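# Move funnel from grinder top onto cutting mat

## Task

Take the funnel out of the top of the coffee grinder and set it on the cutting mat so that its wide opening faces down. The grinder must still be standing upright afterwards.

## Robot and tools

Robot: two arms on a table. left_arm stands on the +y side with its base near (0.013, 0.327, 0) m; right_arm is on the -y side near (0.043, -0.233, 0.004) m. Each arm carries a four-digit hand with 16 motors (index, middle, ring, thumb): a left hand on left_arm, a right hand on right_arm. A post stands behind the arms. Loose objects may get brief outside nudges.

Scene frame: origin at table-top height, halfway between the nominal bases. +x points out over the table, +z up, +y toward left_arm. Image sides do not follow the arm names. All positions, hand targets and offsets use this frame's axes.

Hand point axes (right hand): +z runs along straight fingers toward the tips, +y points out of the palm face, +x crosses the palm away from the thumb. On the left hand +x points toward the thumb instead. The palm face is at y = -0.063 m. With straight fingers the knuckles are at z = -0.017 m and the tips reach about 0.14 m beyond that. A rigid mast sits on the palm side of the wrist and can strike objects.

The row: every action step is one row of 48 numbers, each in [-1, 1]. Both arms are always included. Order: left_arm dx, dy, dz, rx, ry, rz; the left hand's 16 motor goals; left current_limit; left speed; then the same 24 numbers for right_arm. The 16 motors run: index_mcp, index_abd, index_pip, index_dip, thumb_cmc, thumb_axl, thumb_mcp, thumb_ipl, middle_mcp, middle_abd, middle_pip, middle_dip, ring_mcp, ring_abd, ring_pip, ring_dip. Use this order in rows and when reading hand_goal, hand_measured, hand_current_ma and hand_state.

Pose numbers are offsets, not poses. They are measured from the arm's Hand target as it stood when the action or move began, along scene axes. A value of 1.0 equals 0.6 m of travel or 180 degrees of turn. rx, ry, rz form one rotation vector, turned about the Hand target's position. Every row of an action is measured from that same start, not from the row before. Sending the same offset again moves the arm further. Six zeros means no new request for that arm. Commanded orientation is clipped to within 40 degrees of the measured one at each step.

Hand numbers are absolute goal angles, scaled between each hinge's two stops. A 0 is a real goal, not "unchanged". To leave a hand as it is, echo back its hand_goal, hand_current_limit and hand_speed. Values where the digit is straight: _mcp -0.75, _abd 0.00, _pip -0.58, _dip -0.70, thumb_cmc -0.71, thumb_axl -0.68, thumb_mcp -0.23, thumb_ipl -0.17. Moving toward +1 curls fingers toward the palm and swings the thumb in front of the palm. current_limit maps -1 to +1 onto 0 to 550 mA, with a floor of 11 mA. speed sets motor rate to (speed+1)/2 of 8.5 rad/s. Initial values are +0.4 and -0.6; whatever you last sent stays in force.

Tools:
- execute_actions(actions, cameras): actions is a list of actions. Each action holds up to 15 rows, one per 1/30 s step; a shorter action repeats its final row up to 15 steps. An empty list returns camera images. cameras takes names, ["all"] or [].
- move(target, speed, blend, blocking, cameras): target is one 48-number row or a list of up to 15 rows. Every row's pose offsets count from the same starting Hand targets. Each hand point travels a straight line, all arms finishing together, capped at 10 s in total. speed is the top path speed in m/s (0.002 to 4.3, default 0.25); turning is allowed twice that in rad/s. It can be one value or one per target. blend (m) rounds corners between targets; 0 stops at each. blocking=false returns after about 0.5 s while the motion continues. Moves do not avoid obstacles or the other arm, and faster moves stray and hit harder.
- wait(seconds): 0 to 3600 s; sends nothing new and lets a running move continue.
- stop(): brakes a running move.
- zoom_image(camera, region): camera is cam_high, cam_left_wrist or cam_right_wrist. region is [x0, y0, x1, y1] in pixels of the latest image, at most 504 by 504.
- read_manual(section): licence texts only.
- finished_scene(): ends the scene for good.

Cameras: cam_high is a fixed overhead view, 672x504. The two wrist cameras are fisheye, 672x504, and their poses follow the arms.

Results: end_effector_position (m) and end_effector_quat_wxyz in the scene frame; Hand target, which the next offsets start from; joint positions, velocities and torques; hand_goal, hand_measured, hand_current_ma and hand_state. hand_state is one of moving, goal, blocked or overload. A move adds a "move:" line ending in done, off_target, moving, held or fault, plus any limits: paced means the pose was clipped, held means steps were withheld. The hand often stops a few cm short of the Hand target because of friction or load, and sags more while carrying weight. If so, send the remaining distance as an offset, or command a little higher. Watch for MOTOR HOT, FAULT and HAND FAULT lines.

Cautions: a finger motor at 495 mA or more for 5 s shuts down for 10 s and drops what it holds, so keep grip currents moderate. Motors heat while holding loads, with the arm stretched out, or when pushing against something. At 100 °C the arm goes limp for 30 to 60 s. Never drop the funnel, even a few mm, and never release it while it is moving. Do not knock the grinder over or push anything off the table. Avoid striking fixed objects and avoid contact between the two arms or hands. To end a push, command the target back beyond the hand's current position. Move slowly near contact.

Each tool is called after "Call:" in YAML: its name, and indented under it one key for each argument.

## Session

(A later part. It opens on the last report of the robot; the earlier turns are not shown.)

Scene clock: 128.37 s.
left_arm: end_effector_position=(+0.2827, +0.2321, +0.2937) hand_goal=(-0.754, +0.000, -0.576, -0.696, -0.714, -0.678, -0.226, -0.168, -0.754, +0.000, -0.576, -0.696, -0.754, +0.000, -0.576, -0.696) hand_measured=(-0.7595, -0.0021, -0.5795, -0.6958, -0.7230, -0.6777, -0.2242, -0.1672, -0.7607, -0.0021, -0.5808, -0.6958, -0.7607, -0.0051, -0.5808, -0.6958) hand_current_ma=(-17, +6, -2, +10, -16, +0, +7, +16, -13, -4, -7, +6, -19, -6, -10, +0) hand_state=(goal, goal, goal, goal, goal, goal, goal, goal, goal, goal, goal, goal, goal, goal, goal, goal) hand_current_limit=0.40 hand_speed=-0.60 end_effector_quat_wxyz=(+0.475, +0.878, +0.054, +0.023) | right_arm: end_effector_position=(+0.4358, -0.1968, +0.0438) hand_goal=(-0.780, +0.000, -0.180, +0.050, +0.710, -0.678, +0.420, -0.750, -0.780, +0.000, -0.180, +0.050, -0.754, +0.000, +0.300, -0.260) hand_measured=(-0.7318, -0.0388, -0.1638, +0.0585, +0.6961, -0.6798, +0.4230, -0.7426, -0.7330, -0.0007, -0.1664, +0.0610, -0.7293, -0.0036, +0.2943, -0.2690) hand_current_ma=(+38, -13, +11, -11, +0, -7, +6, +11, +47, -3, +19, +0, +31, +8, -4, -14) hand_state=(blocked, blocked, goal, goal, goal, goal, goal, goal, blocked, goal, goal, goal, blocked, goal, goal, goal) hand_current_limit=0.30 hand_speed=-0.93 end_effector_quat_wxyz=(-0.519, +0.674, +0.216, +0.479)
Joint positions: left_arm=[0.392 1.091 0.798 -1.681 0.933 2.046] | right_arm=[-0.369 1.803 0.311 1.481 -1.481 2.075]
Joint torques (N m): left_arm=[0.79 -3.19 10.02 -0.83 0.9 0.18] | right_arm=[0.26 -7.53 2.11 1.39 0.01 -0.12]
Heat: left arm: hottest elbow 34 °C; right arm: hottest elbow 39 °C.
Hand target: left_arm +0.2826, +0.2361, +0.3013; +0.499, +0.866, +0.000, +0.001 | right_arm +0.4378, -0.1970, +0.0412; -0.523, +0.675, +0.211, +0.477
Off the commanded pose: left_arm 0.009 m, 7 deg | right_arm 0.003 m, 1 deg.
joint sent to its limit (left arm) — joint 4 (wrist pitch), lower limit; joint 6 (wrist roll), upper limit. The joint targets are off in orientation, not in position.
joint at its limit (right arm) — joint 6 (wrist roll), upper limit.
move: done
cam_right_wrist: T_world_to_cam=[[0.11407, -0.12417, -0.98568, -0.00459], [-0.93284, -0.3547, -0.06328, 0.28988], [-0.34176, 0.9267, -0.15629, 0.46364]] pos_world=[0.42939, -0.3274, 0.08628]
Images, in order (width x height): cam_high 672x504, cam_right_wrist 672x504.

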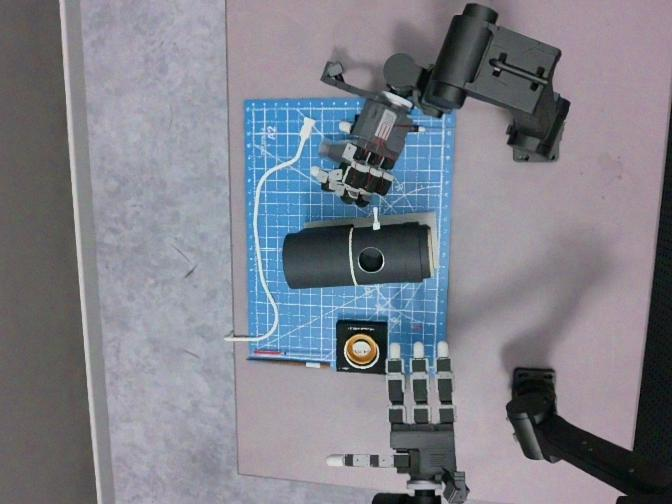

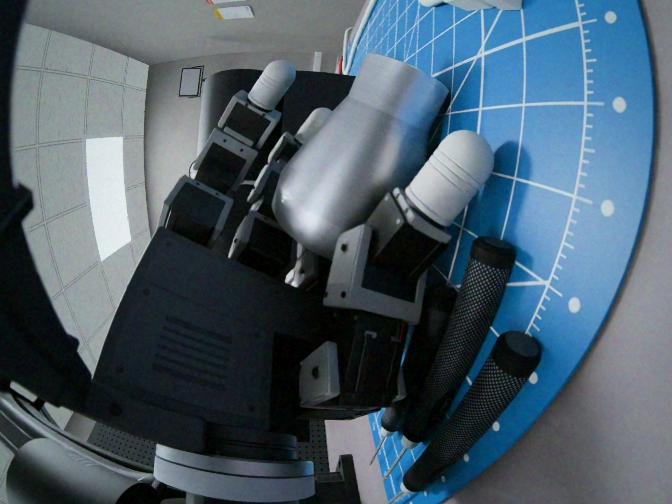

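Call:
move:
  target: [0,0,0,0,0,0, -0.754, 0, -0.576, -0.696, -0.714, -0.678, -0.226, -0.168, -0.754, 0, -0.576, -0.696, -0.754, 0, -0.576, -0.696, 0.4, -0.6, 0,0,0.2333,0,0,0, -0.863, 0, -0.18, 0.05, 0.71, -0.678, 0.42, -0.75, -0.863, 0, -0.18, 0.05, -0.754, 0, 0.3, -0.26, 0.3, -0.8]
  speed: 0.06
  cameras: ["cam_right_wrist","cam_high"]

Call:
zoom_image:
  camera: "cam_right_wrist"
  region: [300, 0, 672, 300]

Call:
zoom_image:
  camera: "cam_high"
  region: [280, 100, 440, 230]

Scene clock: 132.10 s.
left_arm: end_effector_position=(+0.2827, +0.2321, +0.2937) hand_goal=(-0.754, +0.000, -0.576, -0.696, -0.714, -0.678, -0.226, -0.168, -0.754, +0.000, -0.576, -0.696, -0.754, +0.000, -0.576, -0.696) hand_measured=(-0.7595, -0.0021, -0.5795, -0.6958, -0.7230, -0.6777, -0.2232, -0.1681, -0.7607, -0.0036, -0.5808, -0.6971, -0.7619, -0.0036, -0.5808, -0.6958) hand_current_ma=(-15, +8, -14, +7, -22, +3, +11, +12, -16, -9, -8, +9, -18, -5, -14, -11) hand_state=(goal, goal, goal, goal, goal, goal, goal, goal, goal, goal, goal, goal, goal, goal, goal, goal) hand_current_limit=0.40 hand_speed=-0.60 end_effector_quat_wxyz=(+0.475, +0.878, +0.054, +0.023) | right_arm: end_effector_position=(+0.4280, -0.1940, +0.1659) hand_goal=(-0.864, +0.000, -0.180, +0.050, +0.710, -0.678, +0.420, -0.750, -0.864, +0.000, -0.180, +0.050, -0.754, +0.000, +0.300, -0.260) hand_measured=(-0.8198, -0.0402, -0.1625, +0.0585, +0.6961, -0.6798, +0.4220, -0.7426, -0.8210, +0.0008, -0.1651, +0.0610, -0.7293, -0.0021, +0.2943, -0.2690) hand_current_ma=(+48, -14, +15, +17, -9, -21, +1, +19, +42, -5, +13, +18, +17, -4, +6, -3) hand_state=(blocked, blocked, goal, goal, goal, goal, goal, goal, blocked, goal, goal, goal, blocked, goal, goal, goal) hand_current_limit=0.30 hand_speed=-0.80 end_effector_quat_wxyz=(-0.526, +0.678, +0.205, +0.470)
Joint positions: left_arm=[0.392 1.091 0.798 -1.681 0.933 2.046] | right_arm=[-0.369 1.164 0.358 0.764 -1.48 2.076]
Joint torques (N m): left_arm=[1.03 -4.07 10.03 -0.84 0.88 0.15] | right_arm=[0.32 -5.66 9.02 0.72 -0.05 -0.07]
Heat: left arm: hottest elbow 34 °C; right arm: hottest elbow 39 °C.
Hand target: left_arm +0.2826, +0.2361, +0.3013; +0.499, +0.866, +0.000, +0.001 | right_arm +0.4377, -0.1970, +0.1811; -0.523, +0.675, +0.211, +0.477
Off the commanded pose: left_arm 0.009 m, 7 deg | right_arm 0.018 m, 1 deg.
joint sent to its limit (left arm) — joint 4 (wrist pitch), lower limit; joint 6 (wrist roll), upper limit. The joint targets are off in orientation, not in position.
joint sent to its limit (right arm) — joint 6 (wrist roll), upper limit. The joint targets still meet the commanded pose.
move: off_target (right_arm)
cam_right_wrist: T_world_to_cam=[[0.08325, -0.11302, -0.9901, 0.13313], [-0.93455, -0.35377, -0.0382, 0.28798], [-0.34595, 0.92848, -0.13507, 0.47611]] pos_world=[0.42276, -0.32513, 0.20712]
Images, in order (width x height): cam_high 672x504, cam_right_wrist 672x504.

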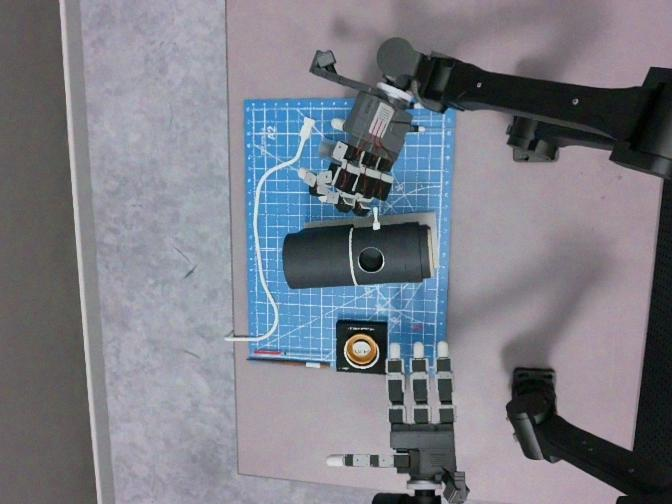

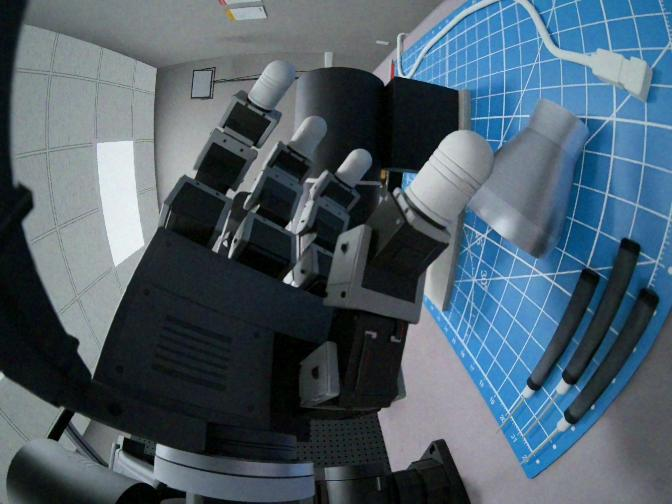

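Scaled by 1.355 from the camera's image (finer frame: 960x720).

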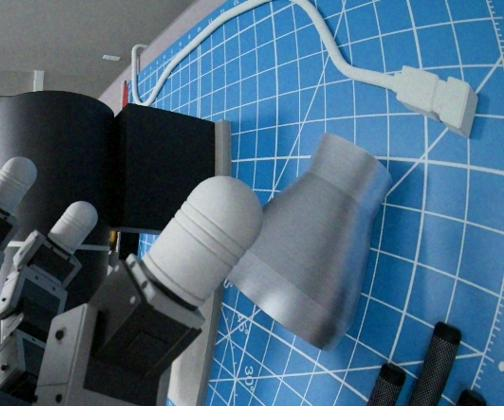

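Scaled by 3.150 from the camera's image (finer frame: 960x720).

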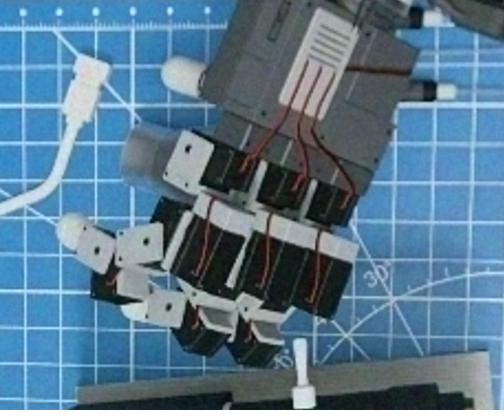

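Call:
move:
  target: [0,0,0,0,0,0, -0.754, 0, -0.576, -0.696, -0.714, -0.678, -0.226, -0.168, -0.754, 0, -0.576, -0.696, -0.754, 0, -0.576, -0.696, 0.4, -0.6, 0.029,-0.013,0.0315,0.0068,0.389,0.0255, -0.863, 0, -0.18, 0.05, 0.70, -0.678, 0.42, -0.75, -0.863, 0, -0.18, 0.05, -0.754, 0, -0.285, -0.551, 0.3, -0.6]
  speed: 0.15
  cameras: ["cam_right_wrist","cam_high"]

Call:
zoom_image:
  camera: "cam_right_wrist"
  region: [200, 0, 600, 300]

Call:
zoom_image:
  camera: "cam_high"
  region: [280, 100, 440, 230]

Scene clock: 146.60 s.
left_arm: end_effector_position=(+0.2827, +0.2321, +0.2937) hand_goal=(-0.754, +0.000, -0.576, -0.696, -0.714, -0.678, -0.226, -0.168, -0.754, +0.000, -0.576, -0.696, -0.754, +0.000, -0.576, -0.696) hand_measured=(-0.7607, -0.0021, -0.5795, -0.6945, -0.7230, -0.6767, -0.2232, -0.1672, -0.7607, -0.0036, -0.5808, -0.6958, -0.7619, -0.0036, -0.5808, -0.6958) hand_current_ma=(-19, +14, -11, +17, -19, +7, +6, +7, -27, +3, -4, +7, -22, -9, -16, +0) hand_state=(goal, goal, goal, goal, goal, goal, goal, goal, goal, goal, goal, goal, goal, goal, goal, goal) hand_current_limit=0.40 hand_speed=-0.60 end_effector_quat_wxyz=(+0.475, +0.878, +0.054, +0.023) | right_arm: end_effector_position=(+0.4459, -0.2056, +0.1906) hand_goal=(-0.864, +0.000, -0.180, +0.050, +0.700, -0.678, +0.420, -0.750, -0.864, +0.000, -0.180, +0.050, -0.754, +0.000, -0.286, -0.552) hand_measured=(-0.8198, -0.0109, -0.1625, +0.0585, +0.6923, -0.6798, +0.4210, -0.7426, -0.8210, +0.0037, -0.1651, +0.0610, -0.7306, +0.0008, -0.2741, -0.5493) hand_current_ma=(+46, +9, +25, +7, -14, -5, +1, +18, +54, +13, +14, +7, +32, -19, +5, -7) hand_state=(blocked, goal, goal, goal, goal, goal, goal, goal, blocked, goal, goal, goal, blocked, goal, goal, goal) hand_current_limit=0.30 hand_speed=-0.60 end_effector_quat_wxyz=(-0.575, +0.810, -0.111, -0.015)
Joint positions: left_arm=[0.392 1.091 0.798 -1.681 0.933 2.046] | right_arm=[-0.282 1.606 1.294 -1.648 -1.197 1.318]
Joint torques (N m): left_arm=[0.56 -3.78 9.98 -0.85 0.88 0.16] | right_arm=[1.26 -12.63 10.1 -1.35 -1.08 0.03]
Heat: left arm: hottest elbow 34 °C; right arm: hottest elbow 39 °C.
Hand target: left_arm +0.2826, +0.2361, +0.3013; +0.499, +0.866, +0.000, +0.001 | right_arm +0.4551, -0.2048, +0.2000; -0.573, +0.812, -0.107, -0.015
Off the commanded pose: left_arm 0.009 m, 7 deg | right_arm 0.013 m, 1 deg.
joint sent to its limit (left arm) — joint 4 (wrist pitch), lower limit; joint 6 (wrist roll), upper limit. The joint targets are off in orientation, not in position.
move: off_target (right_arm)
cam_right_wrist: T_world_to_cam=[[-0.89099, -0.12759, -0.43572, 0.48066], [-0.3483, -0.42352, 0.83625, -0.14083], [-0.29123, 0.89685, 0.33292, 0.37622]] pos_world=[0.48878, -0.33573, 0.20195]
Images, in order (width x height): cam_high 672x504, cam_right_wrist 672x504.

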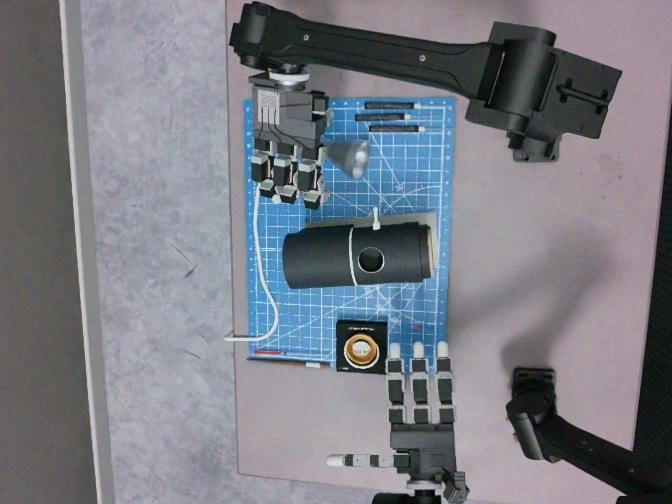

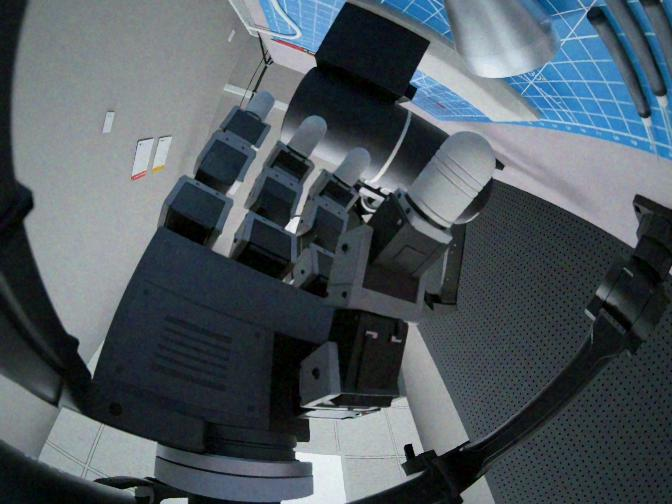

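Scaled by 1.260 from the camera's image (finer frame: 960x720).

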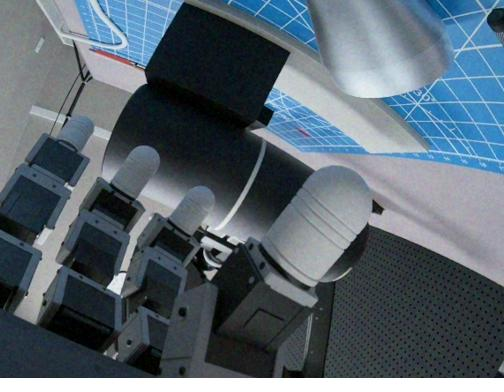

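Scaled by 3.150 from the camera's image (finer frame: 960x720).

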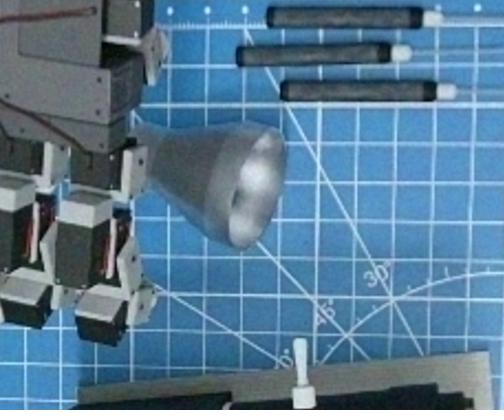

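Call:
move:
  target: [0,0,0,0,0,0, -0.754, 0, -0.576, -0.696, -0.714, -0.678, -0.226, -0.168, -0.754, 0, -0.576, -0.696, -0.754, 0, -0.576, -0.696, 0.4, -0.6, 0.008,0.003,-0.18,0,0,0, -0.863, 0, -0.18, 0.05, 0.70, -0.678, 0.42, -0.75, -0.863, 0, -0.18, 0.05, -0.754, 0, -0.285, -0.551, 0.3, -0.6]
  speed: 0.08
  cameras: ["cam_right_wrist","cam_high"]

Call:
zoom_image:
  camera: "cam_right_wrist"
  region: [200, 0, 600, 300]

Call:
zoom_image:
  camera: "cam_high"
  region: [280, 100, 440, 230]

Scene clock: 152.43 s.
left_arm: end_effector_position=(+0.2827, +0.2321, +0.2937) hand_goal=(-0.754, +0.000, -0.576, -0.696, -0.714, -0.678, -0.226, -0.168, -0.754, +0.000, -0.576, -0.696, -0.754, +0.000, -0.576, -0.696) hand_measured=(-0.7595, -0.0021, -0.5795, -0.6958, -0.7230, -0.6777, -0.2232, -0.1681, -0.7607, -0.0021, -0.5808, -0.6958, -0.7607, -0.0051, -0.5795, -0.6958) hand_current_ma=(-16, +8, -12, +6, -12, +10, -2, -2, -18, -2, -15, +1, -19, -8, -12, -1) hand_state=(goal, goal, goal, goal, goal, goal, goal, goal, goal, goal, goal, goal, goal, goal, goal, goal) hand_current_limit=0.40 hand_speed=-0.60 end_effector_quat_wxyz=(+0.475, +0.878, +0.054, +0.023) | right_arm: end_effector_position=(+0.4574, -0.2061, +0.0931) hand_goal=(-0.864, +0.000, -0.180, +0.050, +0.700, -0.678, +0.420, -0.750, -0.864, +0.000, -0.180, +0.050, -0.754, +0.000, -0.286, -0.552) hand_measured=(-0.8198, -0.0124, -0.1638, +0.0585, +0.6923, -0.6809, +0.4210, -0.7426, -0.8210, +0.0037, -0.1664, +0.0610, -0.7293, -0.0021, -0.2741, -0.5480) hand_current_ma=(+39, -15, +19, +2, -2, -6, +13, +17, +55, +10, +24, +4, +28, +2, +5, +0) hand_state=(blocked, goal, goal, goal, goal, goal, goal, goal, blocked, goal, goal, goal, blocked, goal, goal, goal) hand_current_limit=0.30 hand_speed=-0.60 end_effector_quat_wxyz=(-0.574, +0.812, -0.107, -0.012)
Joint positions: left_arm=[0.392 1.091 0.798 -1.681 0.933 2.046] | right_arm=[-0.276 1.733 1.181 -1.39 -1.197 1.326]
Joint torques (N m): left_arm=[0.56 -3.49 9.95 -0.85 0.84 0.14] | right_arm=[0.56 -13.22 6.46 -0.31 -1.24 0.09]
Heat: left arm: hottest elbow 34 °C; right arm: hottest elbow 39 °C.
Hand target: left_arm +0.2826, +0.2361, +0.3013; +0.499, +0.866, +0.000, +0.001 | right_arm +0.4599, -0.2030, +0.0920; -0.573, +0.812, -0.107, -0.015
Off the commanded pose: left_arm 0.009 m, 7 deg | right_arm 0.004 m, 0 deg.
joint sent to its limit (left arm) — joint 4 (wrist pitch), lower limit; joint 6 (wrist roll), upper limit. The joint targets are off in orientation, not in position.
move: done
cam_right_wrist: T_world_to_cam=[[-0.88588, -0.13233, -0.44464, 0.44577], [-0.35572, -0.42151, 0.83415, -0.0515], [-0.2978, 0.89712, 0.32633, 0.41621]] pos_world=[0.50052, -0.33611, 0.10535]
Images, in order (width x height): cam_high 672x504, cam_right_wrist 672x504.

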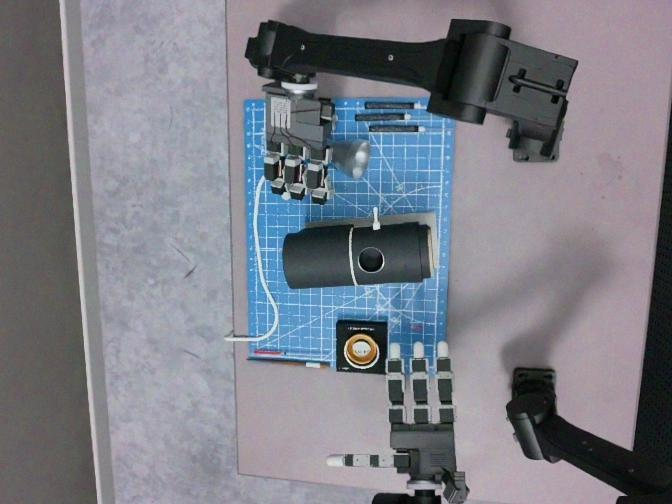

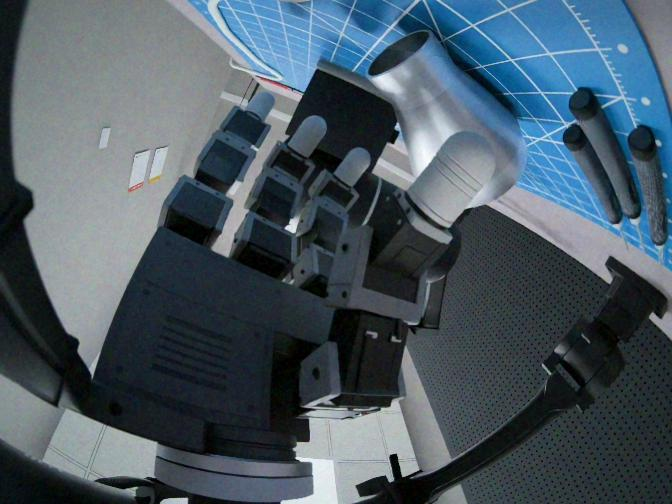

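Scaled by 1.260 from the camera's image (finer frame: 960x720).

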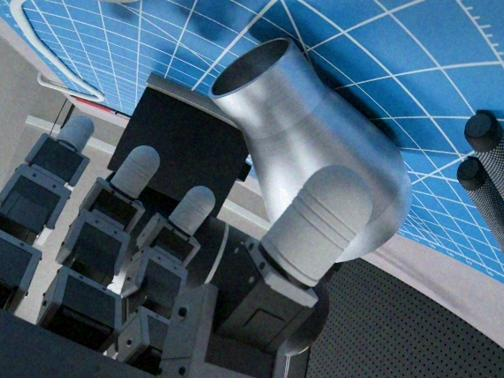

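Scaled by 3.150 from the camera's image (finer frame: 960x720).

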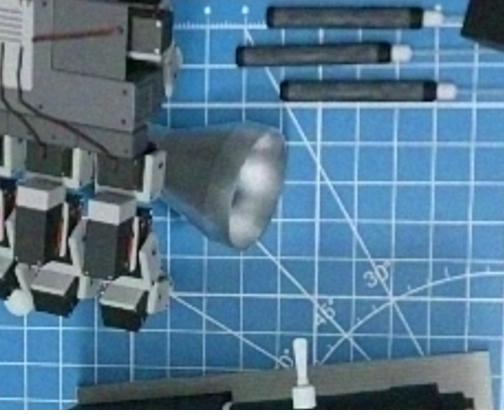

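Call:
move:
  target:
    - [0,0,0,0,0,0, -0.754, 0, -0.576, -0.696, -0.714, -0.678, -0.226, -0.168, -0.754, 0, -0.576, -0.696, -0.754, 0, -0.576, -0.696, 0.4, -0.6, 0,0,0.058,0,0,0, -0.863, 0, -0.18, 0.05, 0.70, -0.678, 0.42, -0.75, -0.863, 0, -0.18, 0.05, -0.754, 0, -0.285, -0.551, 0.3, -0.6]
    - [0,0,0,0,0,0, -0.754, 0, -0.576, -0.696, -0.714, -0.678, -0.226, -0.168, -0.754, 0, -0.576, -0.696, -0.754, 0, -0.576, -0.696, 0.4, -0.6, -0.0405,0.0317,0.058,0,0,0, -0.863, 0, -0.18, 0.05, 0.70, -0.678, 0.42, -0.75, -0.863, 0, -0.18, 0.05, -0.754, 0, -0.285, -0.551, 0.3, -0.6]
    - [0,0,0,0,0,0, -0.754, 0, -0.576, -0.696, -0.714, -0.678, -0.226, -0.168, -0.754, 0, -0.576, -0.696, -0.754, 0, -0.576, -0.696, 0.4, -0.6, -0.0405,0.0317,0.0,0,0,0, -0.863, 0, -0.18, 0.05, 0.70, -0.678, 0.42, -0.75, -0.863, 0, -0.18, 0.05, -0.754, 0, -0.285, -0.551, 0.3, -0.6]
  speed: 0.07
  cameras: ["cam_right_wrist","cam_high"]

Call:
zoom_image:
  camera: "cam_right_wrist"
  region: [200, 0, 600, 300]

Call:
zoom_image:
  camera: "cam_high"
  region: [280, 100, 440, 230]

Scene clock: 160.70 s.
left_arm: end_effector_position=(+0.2827, +0.2321, +0.2937) hand_goal=(-0.754, +0.000, -0.576, -0.696, -0.714, -0.678, -0.226, -0.168, -0.754, +0.000, -0.576, -0.696, -0.754, +0.000, -0.576, -0.696) hand_measured=(-0.7595, -0.0021, -0.5795, -0.6958, -0.7217, -0.6777, -0.2232, -0.1681, -0.7607, -0.0036, -0.5808, -0.6958, -0.7607, -0.0051, -0.5795, -0.6958) hand_current_ma=(-14, +3, -3, +11, -17, +5, +3, +17, -14, -4, -10, +9, -20, -6, -18, +1) hand_state=(goal, goal, goal, goal, goal, goal, goal, goal, goal, goal, goal, goal, goal, goal, goal, goal) hand_current_limit=0.40 hand_speed=-0.60 end_effector_quat_wxyz=(+0.475, +0.878, +0.054, +0.023) | right_arm: end_effector_position=(+0.4331, -0.1865, +0.0932) hand_goal=(-0.864, +0.000, -0.180, +0.050, +0.700, -0.678, +0.420, -0.750, -0.864, +0.000, -0.180, +0.050, -0.754, +0.000, -0.286, -0.552) hand_measured=(-0.8198, -0.0124, -0.1625, +0.0585, +0.6936, -0.6788, +0.4210, -0.7426, -0.8210, +0.0023, -0.1651, +0.0623, -0.7293, -0.0007, -0.2729, -0.5493) hand_current_ma=(+48, -4, +27, +4, -9, -13, -4, +7, +42, -7, +8, -7, +17, -4, +18, -1) hand_state=(blocked, goal, goal, goal, goal, goal, goal, goal, blocked, goal, goal, goal, blocked, goal, goal, goal) hand_current_limit=0.30 hand_speed=-0.60 end_effector_quat_wxyz=(-0.573, +0.813, -0.105, -0.012)
Joint positions: left_arm=[0.392 1.091 0.798 -1.681 0.933 2.046] | right_arm=[-0.243 1.654 1.082 -1.295 -1.203 1.404]
Joint torques (N m): left_arm=[0.38 -3.37 10.03 -0.83 0.9 0.14] | right_arm=[0.91 -12.51 6.42 -0.12 -1.39 0.07]
Heat: left arm: hottest elbow 34 °C; right arm: hottest elbow 39 °C.
Hand target: left_arm +0.2826, +0.2361, +0.3013; +0.499, +0.866, +0.000, +0.001 | right_arm +0.4356, -0.1840, +0.0919; -0.573, +0.812, -0.107, -0.015
Off the commanded pose: left_arm 0.009 m, 7 deg | right_arm 0.004 m, 0 deg.
joint sent to its limit (left arm) — joint 4 (wrist pitch), lower limit; joint 6 (wrist roll), upper limit. The joint targets are off in orientation, not in position.
move: done
cam_right_wrist: T_world_to_cam=[[-0.88477, -0.13723, -0.44537, 0.4256], [-0.35539, -0.41952, 0.83529, -0.05185], [-0.30147, 0.89731, 0.3224, 0.39334]] pos_world=[0.47671, -0.31629, 0.10604]
Images, in order (width x height): cam_high 672x504, cam_right_wrist 672x504.

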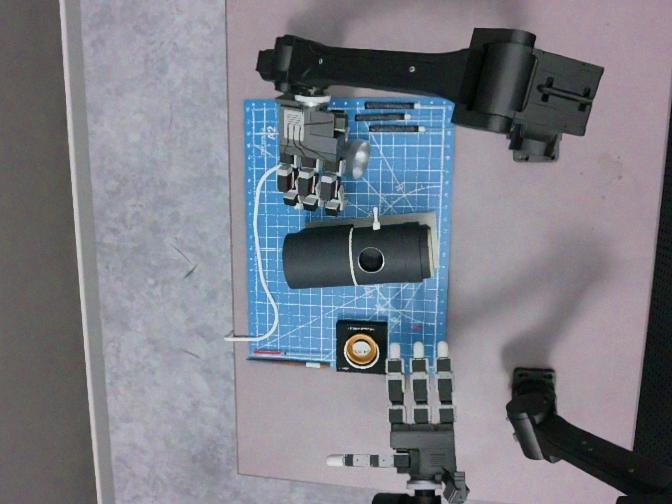

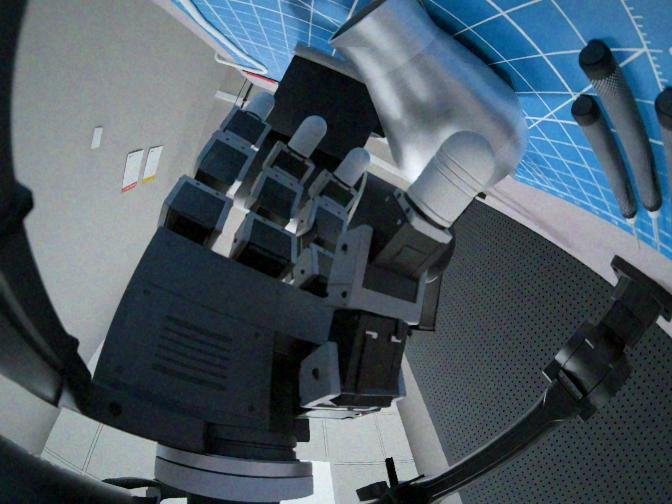

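Scaled by 1.260 from the camera's image (finer frame: 960x720).

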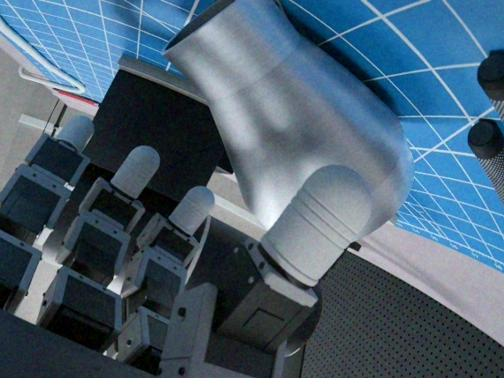

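Scaled by 3.150 from the camera's image (finer frame: 960x720).

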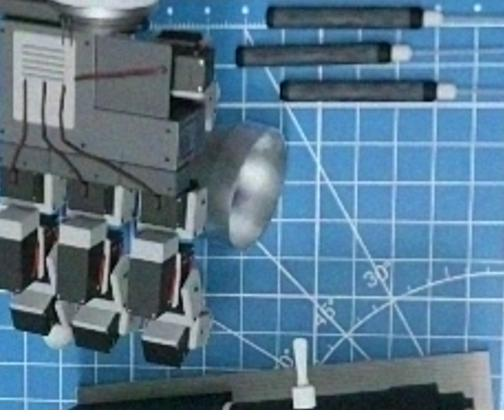

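Call:
move:
  target: [0,0,0,0,0,0, -0.754, 0, -0.576, -0.696, -0.714, -0.678, -0.226, -0.168, -0.754, 0, -0.576, -0.696, -0.754, 0, -0.576, -0.696, 0.4, -0.6, 0,0,-0.045,0,0,0, -0.863, 0, -0.18, 0.05, 0.70, -0.678, 0.42, -0.75, -0.863, 0, -0.18, 0.05, -0.754, 0, -0.285, -0.551, 0.3, -0.6]
  speed: 0.04
  cameras: ["cam_right_wrist","cam_high"]

Call:
zoom_image:
  camera: "cam_right_wrist"
  region: [200, 0, 600, 300]

Call:
zoom_image:
  camera: "cam_high"
  region: [280, 100, 440, 230]

Scene clock: 165.40 s.
left_arm: end_effector_position=(+0.2827, +0.2321, +0.2937) hand_goal=(-0.754, +0.000, -0.576, -0.696, -0.714, -0.678, -0.226, -0.168, -0.754, +0.000, -0.576, -0.696, -0.754, +0.000, -0.576, -0.696) hand_measured=(-0.7595, -0.0021, -0.5795, -0.6945, -0.7230, -0.6777, -0.2232, -0.1681, -0.7607, -0.0021, -0.5808, -0.6958, -0.7607, -0.0036, -0.5808, -0.6971) hand_current_ma=(-12, +5, -17, -2, -26, +3, +11, +2, -21, +0, -7, +6, -29, -9, -23, +0) hand_state=(goal, goal, goal, goal, goal, goal, goal, goal, goal, goal, goal, goal, goal, goal, goal, goal) hand_current_limit=0.40 hand_speed=-0.60 end_effector_quat_wxyz=(+0.475, +0.878, +0.054, +0.023) | right_arm: end_effector_position=(+0.4339, -0.1867, +0.0672) hand_goal=(-0.864, +0.000, -0.180, +0.050, +0.700, -0.678, +0.420, -0.750, -0.864, +0.000, -0.180, +0.050, -0.754, +0.000, -0.286, -0.552) hand_measured=(-0.8198, -0.0109, -0.1625, +0.0585, +0.6936, -0.6788, +0.4210, -0.7436, -0.8210, +0.0037, -0.1651, +0.0623, -0.7293, -0.0007, -0.2729, -0.5493) hand_current_ma=(+37, -3, +36, +5, -6, -6, +1, +0, +39, -2, +10, +0, +11, -2, +16, -7) hand_state=(blocked, goal, goal, goal, goal, goal, goal, goal, blocked, goal, goal, goal, blocked, goal, goal, goal) hand_current_limit=0.30 hand_speed=-0.60 end_effector_quat_wxyz=(-0.572, +0.813, -0.104, -0.011)
Joint positions: left_arm=[0.392 1.091 0.798 -1.681 0.933 2.046] | right_arm=[-0.243 1.694 1.054 -1.223 -1.203 1.405]
Joint torques (N m): left_arm=[1.26 -4.13 9.88 -0.8 0.85 0.13] | right_arm=[1.08 -12.57 6.08 -0.21 -1.36 0.11]
Heat: left arm: hottest elbow 34 °C; right arm: hottest elbow 39 °C.
Hand target: left_arm +0.2826, +0.2361, +0.3013; +0.499, +0.866, +0.000, +0.001 | right_arm +0.4357, -0.1840, +0.0650; -0.573, +0.812, -0.106, -0.014
Off the commanded pose: left_arm 0.009 m, 7 deg | right_arm 0.004 m, 1 deg.
joint sent to its limit (left arm) — joint 4 (wrist pitch), lower limit; joint 6 (wrist roll), upper limit. The joint targets are off in orientation, not in position.
move: done
cam_right_wrist: T_world_to_cam=[[-0.88345, -0.1375, -0.44789, 0.41418], [-0.35788, -0.41892, 0.83452, -0.02869], [-0.30237, 0.89755, 0.32089, 0.40267]] pos_world=[0.4774, -0.31649, 0.08024]
Images, in order (width x height): cam_high 672x504, cam_right_wrist 672x504.

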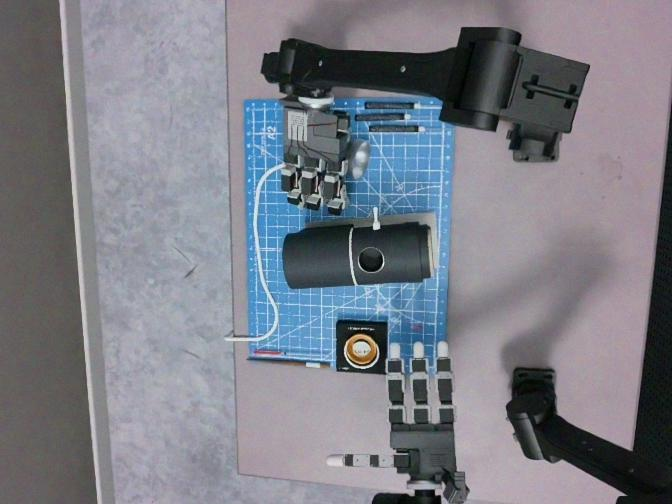

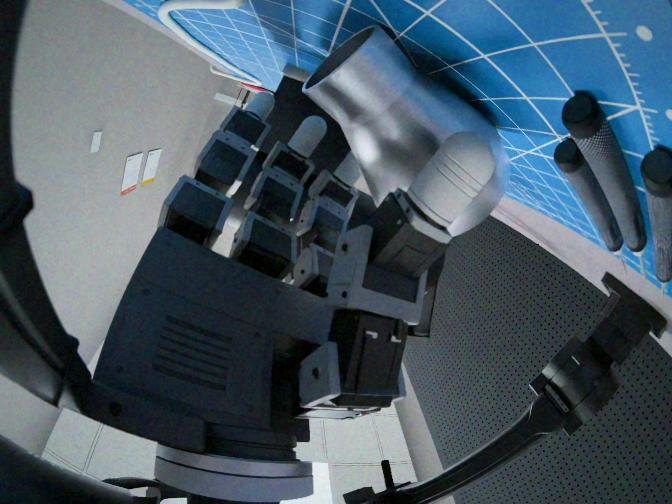

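Scaled by 1.260 from the camera's image (finer frame: 960x720).

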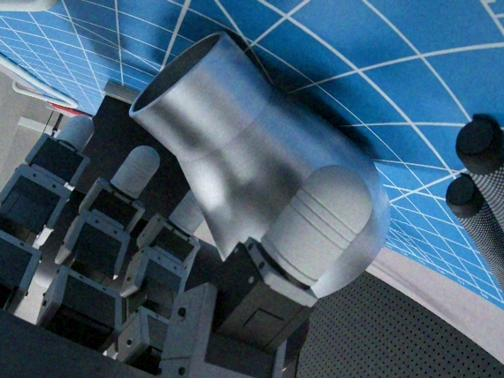

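Scaled by 3.150 from the camera's image (finer frame: 960x720).

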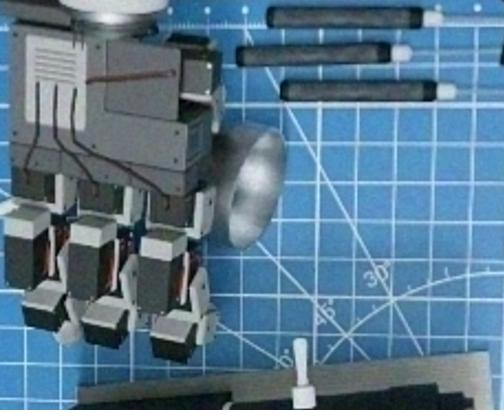

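Call:
move:
  target: [0,0,0,0,0,0, -0.754, 0, -0.576, -0.696, -0.714, -0.678, -0.226, -0.168, -0.754, 0, -0.576, -0.696, -0.754, 0, -0.576, -0.696, 0.4, -0.6, -0.001,-0.001,-0.018,0,0,0, -0.863, 0, -0.18, 0.05, 0.70, -0.678, 0.42, -0.75, -0.863, 0, -0.18, 0.05, -0.754, 0, -0.285, -0.551, 0.3, -0.6]
  speed: 0.03
  cameras: ["cam_right_wrist","cam_left_wrist"]

Call:
zoom_image:
  camera: "cam_right_wrist"
  region: [200, 0, 600, 300]

Scene clock: 166.73 s.
left_arm: end_effector_position=(+0.2827, +0.2321, +0.2937) hand_goal=(-0.754, +0.000, -0.576, -0.696, -0.714, -0.678, -0.226, -0.168, -0.754, +0.000, -0.576, -0.696, -0.754, +0.000, -0.576, -0.696) hand_measured=(-0.7595, -0.0021, -0.5795, -0.6958, -0.7217, -0.6777, -0.2232, -0.1681, -0.7607, -0.0036, -0.5808, -0.6958, -0.7607, -0.0051, -0.5808, -0.6971) hand_current_ma=(-21, +7, -4, +8, -10, +2, +2, +13, -17, -2, -11, +10, -20, -8, -17, +2) hand_state=(goal, goal, goal, goal, goal, goal, goal, goal, goal, goal, goal, goal, goal, goal, goal, goal) hand_current_limit=0.40 hand_speed=-0.60 end_effector_quat_wxyz=(+0.475, +0.878, +0.054, +0.023) | right_arm: end_effector_position=(+0.4329, -0.1864, +0.0565) hand_goal=(-0.864, +0.000, -0.180, +0.050, +0.700, -0.678, +0.420, -0.750, -0.864, +0.000, -0.180, +0.050, -0.754, +0.000, -0.286, -0.552) hand_measured=(-0.8198, -0.0109, -0.1638, +0.0585, +0.6923, -0.6777, +0.4210, -0.7426, -0.8210, +0.0037, -0.1651, +0.0610, -0.7293, +0.0008, -0.2741, -0.5493) hand_current_ma=(+37, -9, +40, +11, -6, -3, +9, +23, +35, +3, +3, -19, +34, +9, +16, +8) hand_state=(blocked, goal, goal, goal, goal, goal, goal, goal, blocked, goal, goal, goal, blocked, goal, goal, goal) hand_current_limit=0.30 hand_speed=-0.60 end_effector_quat_wxyz=(-0.573, +0.813, -0.105, -0.013)
Joint positions: left_arm=[0.392 1.091 0.798 -1.681 0.933 2.046] | right_arm=[-0.243 1.713 1.043 -1.198 -1.203 1.405]
Joint torques (N m): left_arm=[0.73 -4.07 9.89 -0.95 0.86 0.12] | right_arm=[0.79 -12.45 5.82 -0.05 -1.36 0.02]
Heat: left arm: hottest elbow 34 °C; right arm: hottest elbow 39 °C.
Hand target: left_arm +0.2826, +0.2361, +0.3013; +0.499, +0.866, +0.000, +0.001 | right_arm +0.4350, -0.1846, +0.0542; -0.573, +0.812, -0.107, -0.015
Off the commanded pose: left_arm 0.009 m, 7 deg | right_arm 0.004 m, 0 deg.
joint sent to its limit (left arm) — joint 4 (wrist pitch), lower limit; joint 6 (wrist roll), upper limit. The joint targets are off in orientation, not in position.
move: done
cam_left_wrist: T_world_to_cam=[[-0.79762, 0.24986, -0.54898, 0.29748], [0.33033, 0.94249, -0.05097, -0.34537], [0.50467, -0.222, -0.83428, 0.27745]] pos_world=[0.21133, 0.31277, 0.37718]
cam_right_wrist: T_world_to_cam=[[-0.88545, -0.137, -0.44409, 0.40923], [-0.35419, -0.41973, 0.83569, -0.02175], [-0.30088, 0.89725, 0.32313, 0.40471]] pos_world=[0.47641, -0.3162, 0.06914]
Images, in order (width x height): cam_left_wrist 672x504, cam_right_wrist 672x504.

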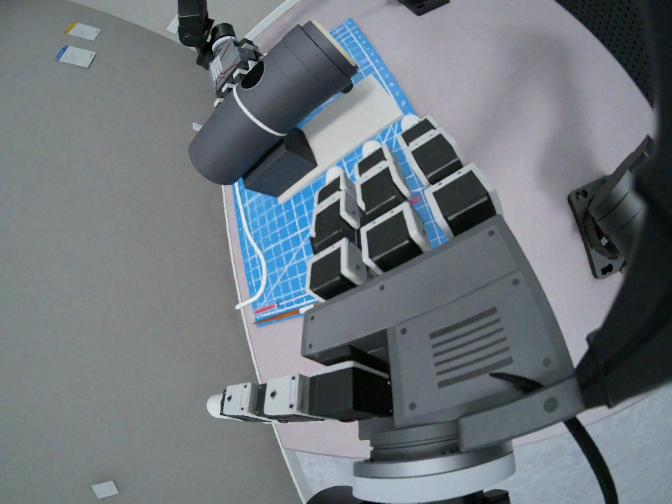

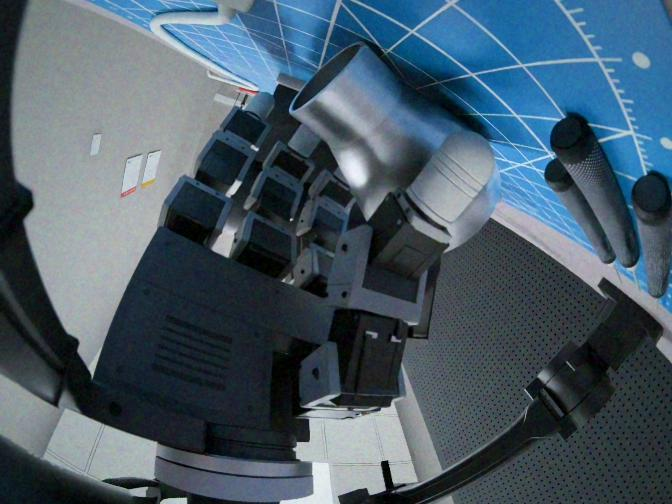

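Scaled by 1.260 from the camera's image (finer frame: 960x720).

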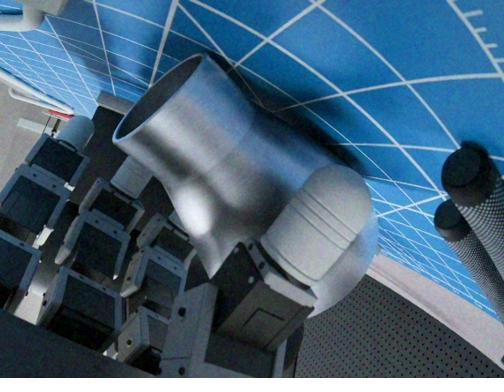

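Call:
move:
  target: [0,0,0,0,0,0, -0.754, 0, -0.576, -0.696, -0.714, -0.678, -0.226, -0.168, -0.754, 0, -0.576, -0.696, -0.754, 0, -0.576, -0.696, 0.4, -0.6, 0,0,0,0,0,0, -0.616, 0, -0.11, 0.029, 0.69, -0.678, 0.472, -0.686, -0.60, 0, -0.09, 0.05, -0.754, 0, -0.285, -0.551, 0.0, -0.9]
  speed: 0.03
  cameras: ["cam_right_wrist"]

Call:
zoom_image:
  camera: "cam_right_wrist"
  region: [200, 0, 600, 300]

Scene clock: 168.50 s.
left_arm: end_effector_position=(+0.2827, +0.2321, +0.2937) hand_goal=(-0.754, +0.000, -0.576, -0.696, -0.714, -0.678, -0.226, -0.168, -0.754, +0.000, -0.576, -0.696, -0.754, +0.000, -0.576, -0.696) hand_measured=(-0.7595, -0.0021, -0.5795, -0.6958, -0.7230, -0.6777, -0.2232, -0.1681, -0.7607, -0.0021, -0.5808, -0.6958, -0.7619, -0.0036, -0.5795, -0.6958) hand_current_ma=(-14, +11, -5, +8, -17, +9, +5, +15, -15, -1, -7, +1, -28, -5, -17, +9) hand_state=(goal, goal, goal, goal, goal, goal, goal, goal, goal, goal, goal, goal, goal, goal, goal, goal) hand_current_limit=0.40 hand_speed=-0.60 end_effector_quat_wxyz=(+0.475, +0.878, +0.054, +0.023) | right_arm: end_effector_position=(+0.4329, -0.1865, +0.0564) hand_goal=(-0.616, +0.000, -0.110, +0.028, +0.690, -0.678, +0.472, -0.686, -0.600, +0.000, -0.090, +0.050, -0.754, +0.000, -0.286, -0.552) hand_measured=(-0.5943, -0.0124, -0.1125, +0.0368, +0.6936, -0.6788, +0.4537, -0.6940, -0.5786, +0.0037, -0.0919, +0.0610, -0.7293, +0.0008, -0.2741, -0.5480) hand_current_ma=(-2, +14, -3, +5, +4, -1, -12, -19, +26, -10, -12, +9, +2, +3, +10, -2) hand_state=(blocked, goal, goal, goal, goal, goal, goal, goal, blocked, goal, goal, goal, blocked, goal, goal, goal) hand_current_limit=0.00 hand_speed=-0.90 end_effector_quat_wxyz=(-0.573, +0.813, -0.105, -0.013)
Joint positions: left_arm=[0.392 1.091 0.798 -1.681 0.933 2.046] | right_arm=[-0.243 1.713 1.043 -1.198 -1.203 1.405]
Joint torques (N m): left_arm=[1.38 -3.84 9.99 -0.76 0.87 0.16] | right_arm=[0.62 -12.4 5.87 0.01 -1.34 0.07]
Heat: left arm: hottest elbow 34 °C; right arm: hottest elbow 39 °C.
Hand target: left_arm +0.2826, +0.2361, +0.3013; +0.499, +0.866, +0.000, +0.001 | right_arm +0.4351, -0.1846, +0.0542; -0.573, +0.812, -0.107, -0.014
Off the commanded pose: left_arm 0.009 m, 7 deg | right_arm 0.004 m, 0 deg.
joint sent to its limit (left arm) — joint 4 (wrist pitch), lower limit; joint 6 (wrist roll), upper limit. The joint targets are off in orientation, not in position.
move: done
cam_right_wrist: T_world_to_cam=[[-0.88526, -0.13711, -0.44442, 0.4092], [-0.35448, -0.41968, 0.83559, -0.0216], [-0.30108, 0.89726, 0.32293, 0.40494]] pos_world=[0.47651, -0.31629, 0.06914]

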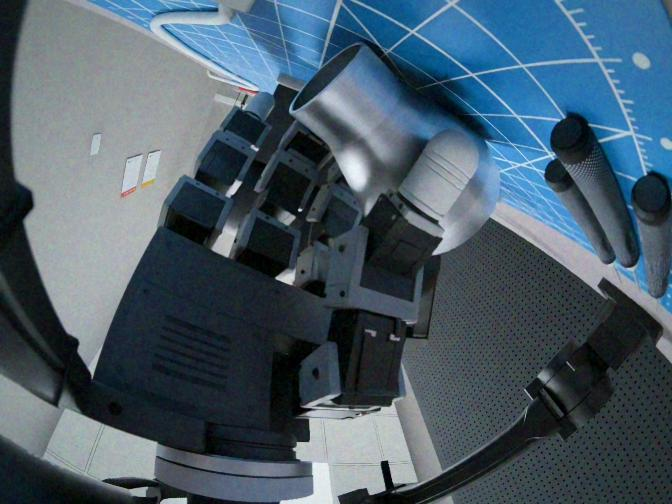

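Scaled by 1.260 from the camera's image (finer frame: 960x720).

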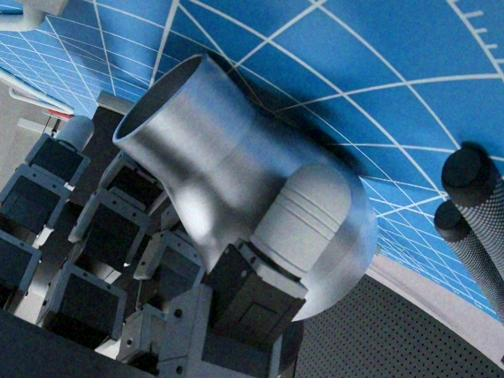

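Call:
move:
  target: [0,0,0,0,0,0, -0.754, 0, -0.576, -0.696, -0.714, -0.678, -0.226, -0.168, -0.754, 0, -0.576, -0.696, -0.754, 0, -0.576, -0.696, 0.4, -0.6, 0,0,0,0,0,0, -0.55, 0, -0.05, 0.08, 0.69, -0.678, 0.52, -0.60, -0.50, 0, 0.0, 0.12, -0.754, 0, -0.285, -0.551, 0.0, -0.9]
  speed: 0.03
  cameras: ["cam_right_wrist"]

Call:
zoom_image:
  camera: "cam_right_wrist"
  region: [200, 0, 600, 300]

Scene clock: 169.63 s.
left_arm: end_effector_position=(+0.2827, +0.2321, +0.2937) hand_goal=(-0.754, +0.000, -0.576, -0.696, -0.714, -0.678, -0.226, -0.168, -0.754, +0.000, -0.576, -0.696, -0.754, +0.000, -0.576, -0.696) hand_measured=(-0.7595, -0.0021, -0.5795, -0.6958, -0.7230, -0.6767, -0.2232, -0.1681, -0.7607, -0.0021, -0.5808, -0.6958, -0.7619, -0.0036, -0.5795, -0.6945) hand_current_ma=(-20, +7, -6, +1, -16, +15, +5, +0, -19, -7, -10, +5, -18, -3, -16, +3) hand_state=(goal, goal, goal, goal, goal, goal, goal, goal, goal, goal, goal, goal, goal, goal, goal, goal) hand_current_limit=0.40 hand_speed=-0.60 end_effector_quat_wxyz=(+0.475, +0.878, +0.054, +0.023) | right_arm: end_effector_position=(+0.4329, -0.1865, +0.0564) hand_goal=(-0.550, +0.000, -0.050, +0.080, +0.690, -0.678, +0.520, -0.600, -0.500, +0.000, +0.000, +0.120, -0.754, +0.000, -0.286, -0.552) hand_measured=(-0.5738, -0.0168, -0.0881, +0.0508, +0.6961, -0.6788, +0.4666, -0.6693, -0.4821, +0.0037, -0.0060, +0.1082, -0.7293, +0.0008, -0.2729, -0.5480) hand_current_ma=(-21, -6, -27, -30, -16, -10, -66, -100, +13, -5, -19, -7, +14, +1, +6, -5) hand_state=(blocked, goal, blocked, blocked, goal, goal, blocked, blocked, goal, goal, goal, goal, blocked, goal, goal, goal) hand_current_limit=0.00 hand_speed=-0.90 end_effector_quat_wxyz=(-0.573, +0.813, -0.105, -0.013)
Joint positions: left_arm=[0.392 1.091 0.798 -1.681 0.933 2.046] | right_arm=[-0.243 1.713 1.043 -1.198 -1.203 1.405]
Joint torques (N m): left_arm=[1.38 -3.72 9.98 -0.73 0.88 0.17] | right_arm=[0.38 -12.28 5.86 -0.13 -1.34 0.05]
Heat: left arm: hottest elbow 34 °C; right arm: hottest elbow 38 °C.
Hand target: left_arm +0.2826, +0.2361, +0.3013; +0.499, +0.866, +0.000, +0.001 | right_arm +0.4351, -0.1846, +0.0542; -0.573, +0.812, -0.107, -0.014
Off the commanded pose: left_arm 0.009 m, 7 deg | right_arm 0.004 m, 0 deg.
joint sent to its limit (left arm) — joint 4 (wrist pitch), lower limit; joint 6 (wrist roll), upper limit. The joint targets are off in orientation, not in position.
move: done
cam_right_wrist: T_world_to_cam=[[-0.88526, -0.13711, -0.44442, 0.4092], [-0.35448, -0.41968, 0.83559, -0.0216], [-0.30108, 0.89726, 0.32293, 0.40494]] pos_world=[0.47651, -0.31629, 0.06914]

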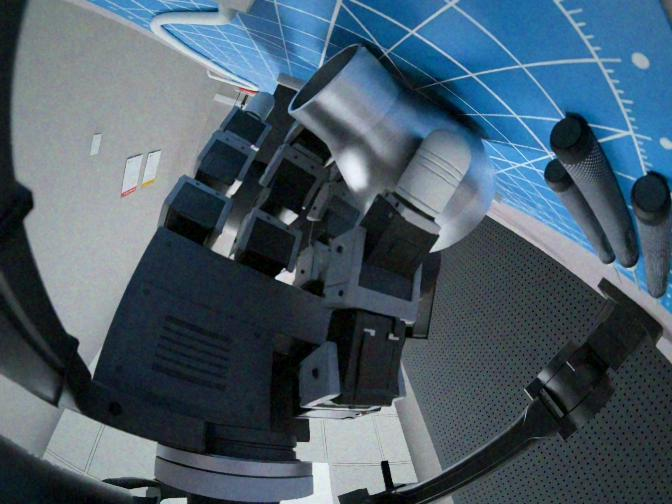

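Scaled by 1.260 from the camera's image (finer frame: 960x720).

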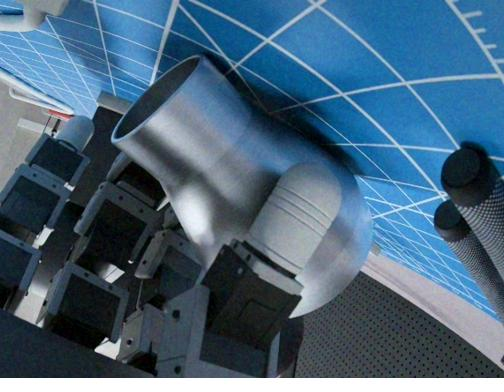

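Call:
move:
  target: [0,0,0,0,0,0, -0.754, 0, -0.576, -0.696, -0.714, -0.678, -0.226, -0.168, -0.754, 0, -0.576, -0.696, -0.754, 0, -0.576, -0.696, 0.4, -0.6, 0,0,0,0,0,0, -0.50, 0, 0.03, 0.20, 0.69, -0.678, 0.56, -0.52, -0.46, 0, 0.06, 0.24, -0.754, 0, -0.285, -0.551, 0.1, -0.9]
  speed: 0.03
  cameras: ["cam_right_wrist"]

Call:
zoom_image:
  camera: "cam_right_wrist"
  region: [200, 0, 600, 300]

Scene clock: 172.33 s.
left_arm: end_effector_position=(+0.2827, +0.2321, +0.2937) hand_goal=(-0.754, +0.000, -0.576, -0.696, -0.714, -0.678, -0.226, -0.168, -0.754, +0.000, -0.576, -0.696, -0.754, +0.000, -0.576, -0.696) hand_measured=(-0.7595, -0.0021, -0.5795, -0.6958, -0.7230, -0.6767, -0.2232, -0.1681, -0.7619, -0.0021, -0.5808, -0.6958, -0.7619, -0.0036, -0.5808, -0.6958) hand_current_ma=(-21, +2, -8, +10, -18, +1, +0, +4, -20, -13, -5, +2, -21, -3, -16, +3) hand_state=(goal, goal, goal, goal, goal, goal, goal, goal, goal, goal, goal, goal, goal, goal, goal, goal) hand_current_limit=0.40 hand_speed=-0.60 end_effector_quat_wxyz=(+0.475, +0.878, +0.054, +0.023) | right_arm: end_effector_position=(+0.4329, -0.1864, +0.0563) hand_goal=(-0.500, +0.000, +0.030, +0.200, +0.690, -0.678, +0.560, -0.520, -0.460, +0.000, +0.060, +0.240, -0.754, +0.000, -0.286, -0.552) hand_measured=(-0.5786, -0.0168, -0.0894, +0.1031, +0.6961, -0.6788, +0.4537, -0.6655, -0.4845, +0.0066, -0.0073, +0.1566, -0.7293, -0.0007, -0.2741, -0.5480) hand_current_ma=(-85, -2, -116, -121, +7, -8, -146, -241, -33, +9, -64, -89, +23, -12, +16, +15) hand_state=(blocked, goal, blocked, blocked, goal, goal, blocked, blocked, blocked, goal, blocked, blocked, blocked, goal, goal, goal) hand_current_limit=0.10 hand_speed=-0.90 end_effector_quat_wxyz=(-0.573, +0.813, -0.105, -0.013)
Joint positions: left_arm=[0.392 1.091 0.798 -1.681 0.933 2.046] | right_arm=[-0.243 1.713 1.043 -1.198 -1.203 1.405]
Joint torques (N m): left_arm=[0.91 -3.49 9.89 -0.9 0.88 0.17] | right_arm=[0.44 -12.69 5.79 -0.05 -1.33 0.05]
Heat: left arm: hottest elbow 34 °C; right arm: hottest elbow 38 °C.
Hand target: left_arm +0.2826, +0.2361, +0.3013; +0.499, +0.866, +0.000, +0.001 | right_arm +0.4351, -0.1846, +0.0542; -0.573, +0.812, -0.106, -0.014
Off the commanded pose: left_arm 0.009 m, 7 deg | right_arm 0.004 m, 0 deg.
joint sent to its limit (left arm) — joint 4 (wrist pitch), lower limit; joint 6 (wrist roll), upper limit. The joint targets are off in orientation, not in position.
move: done
cam_right_wrist: T_world_to_cam=[[-0.88545, -0.137, -0.44409, 0.40926], [-0.35419, -0.41973, 0.83569, -0.02168], [-0.30088, 0.89725, 0.32313, 0.40486]] pos_world=[0.47652, -0.31629, 0.06904]

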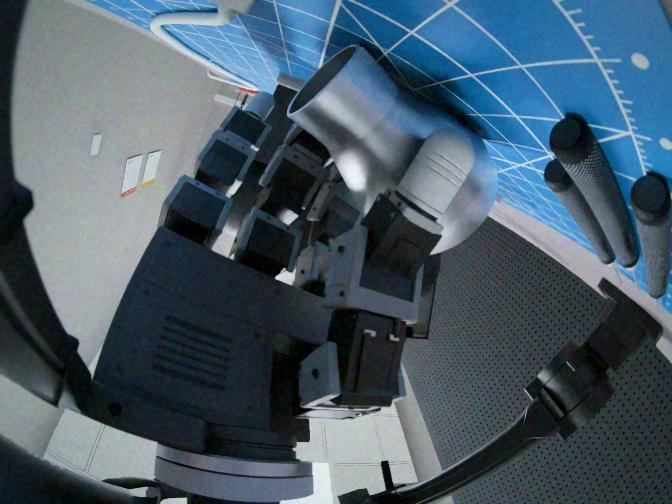

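Scaled by 1.260 from the camera's image (finer frame: 960x720).

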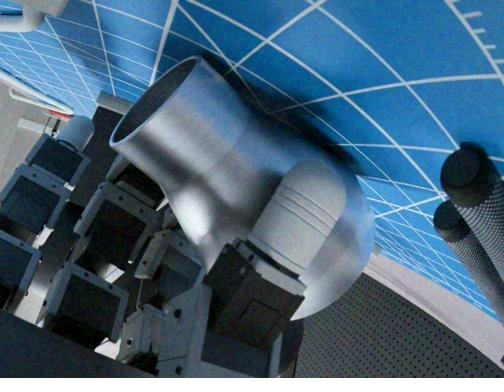

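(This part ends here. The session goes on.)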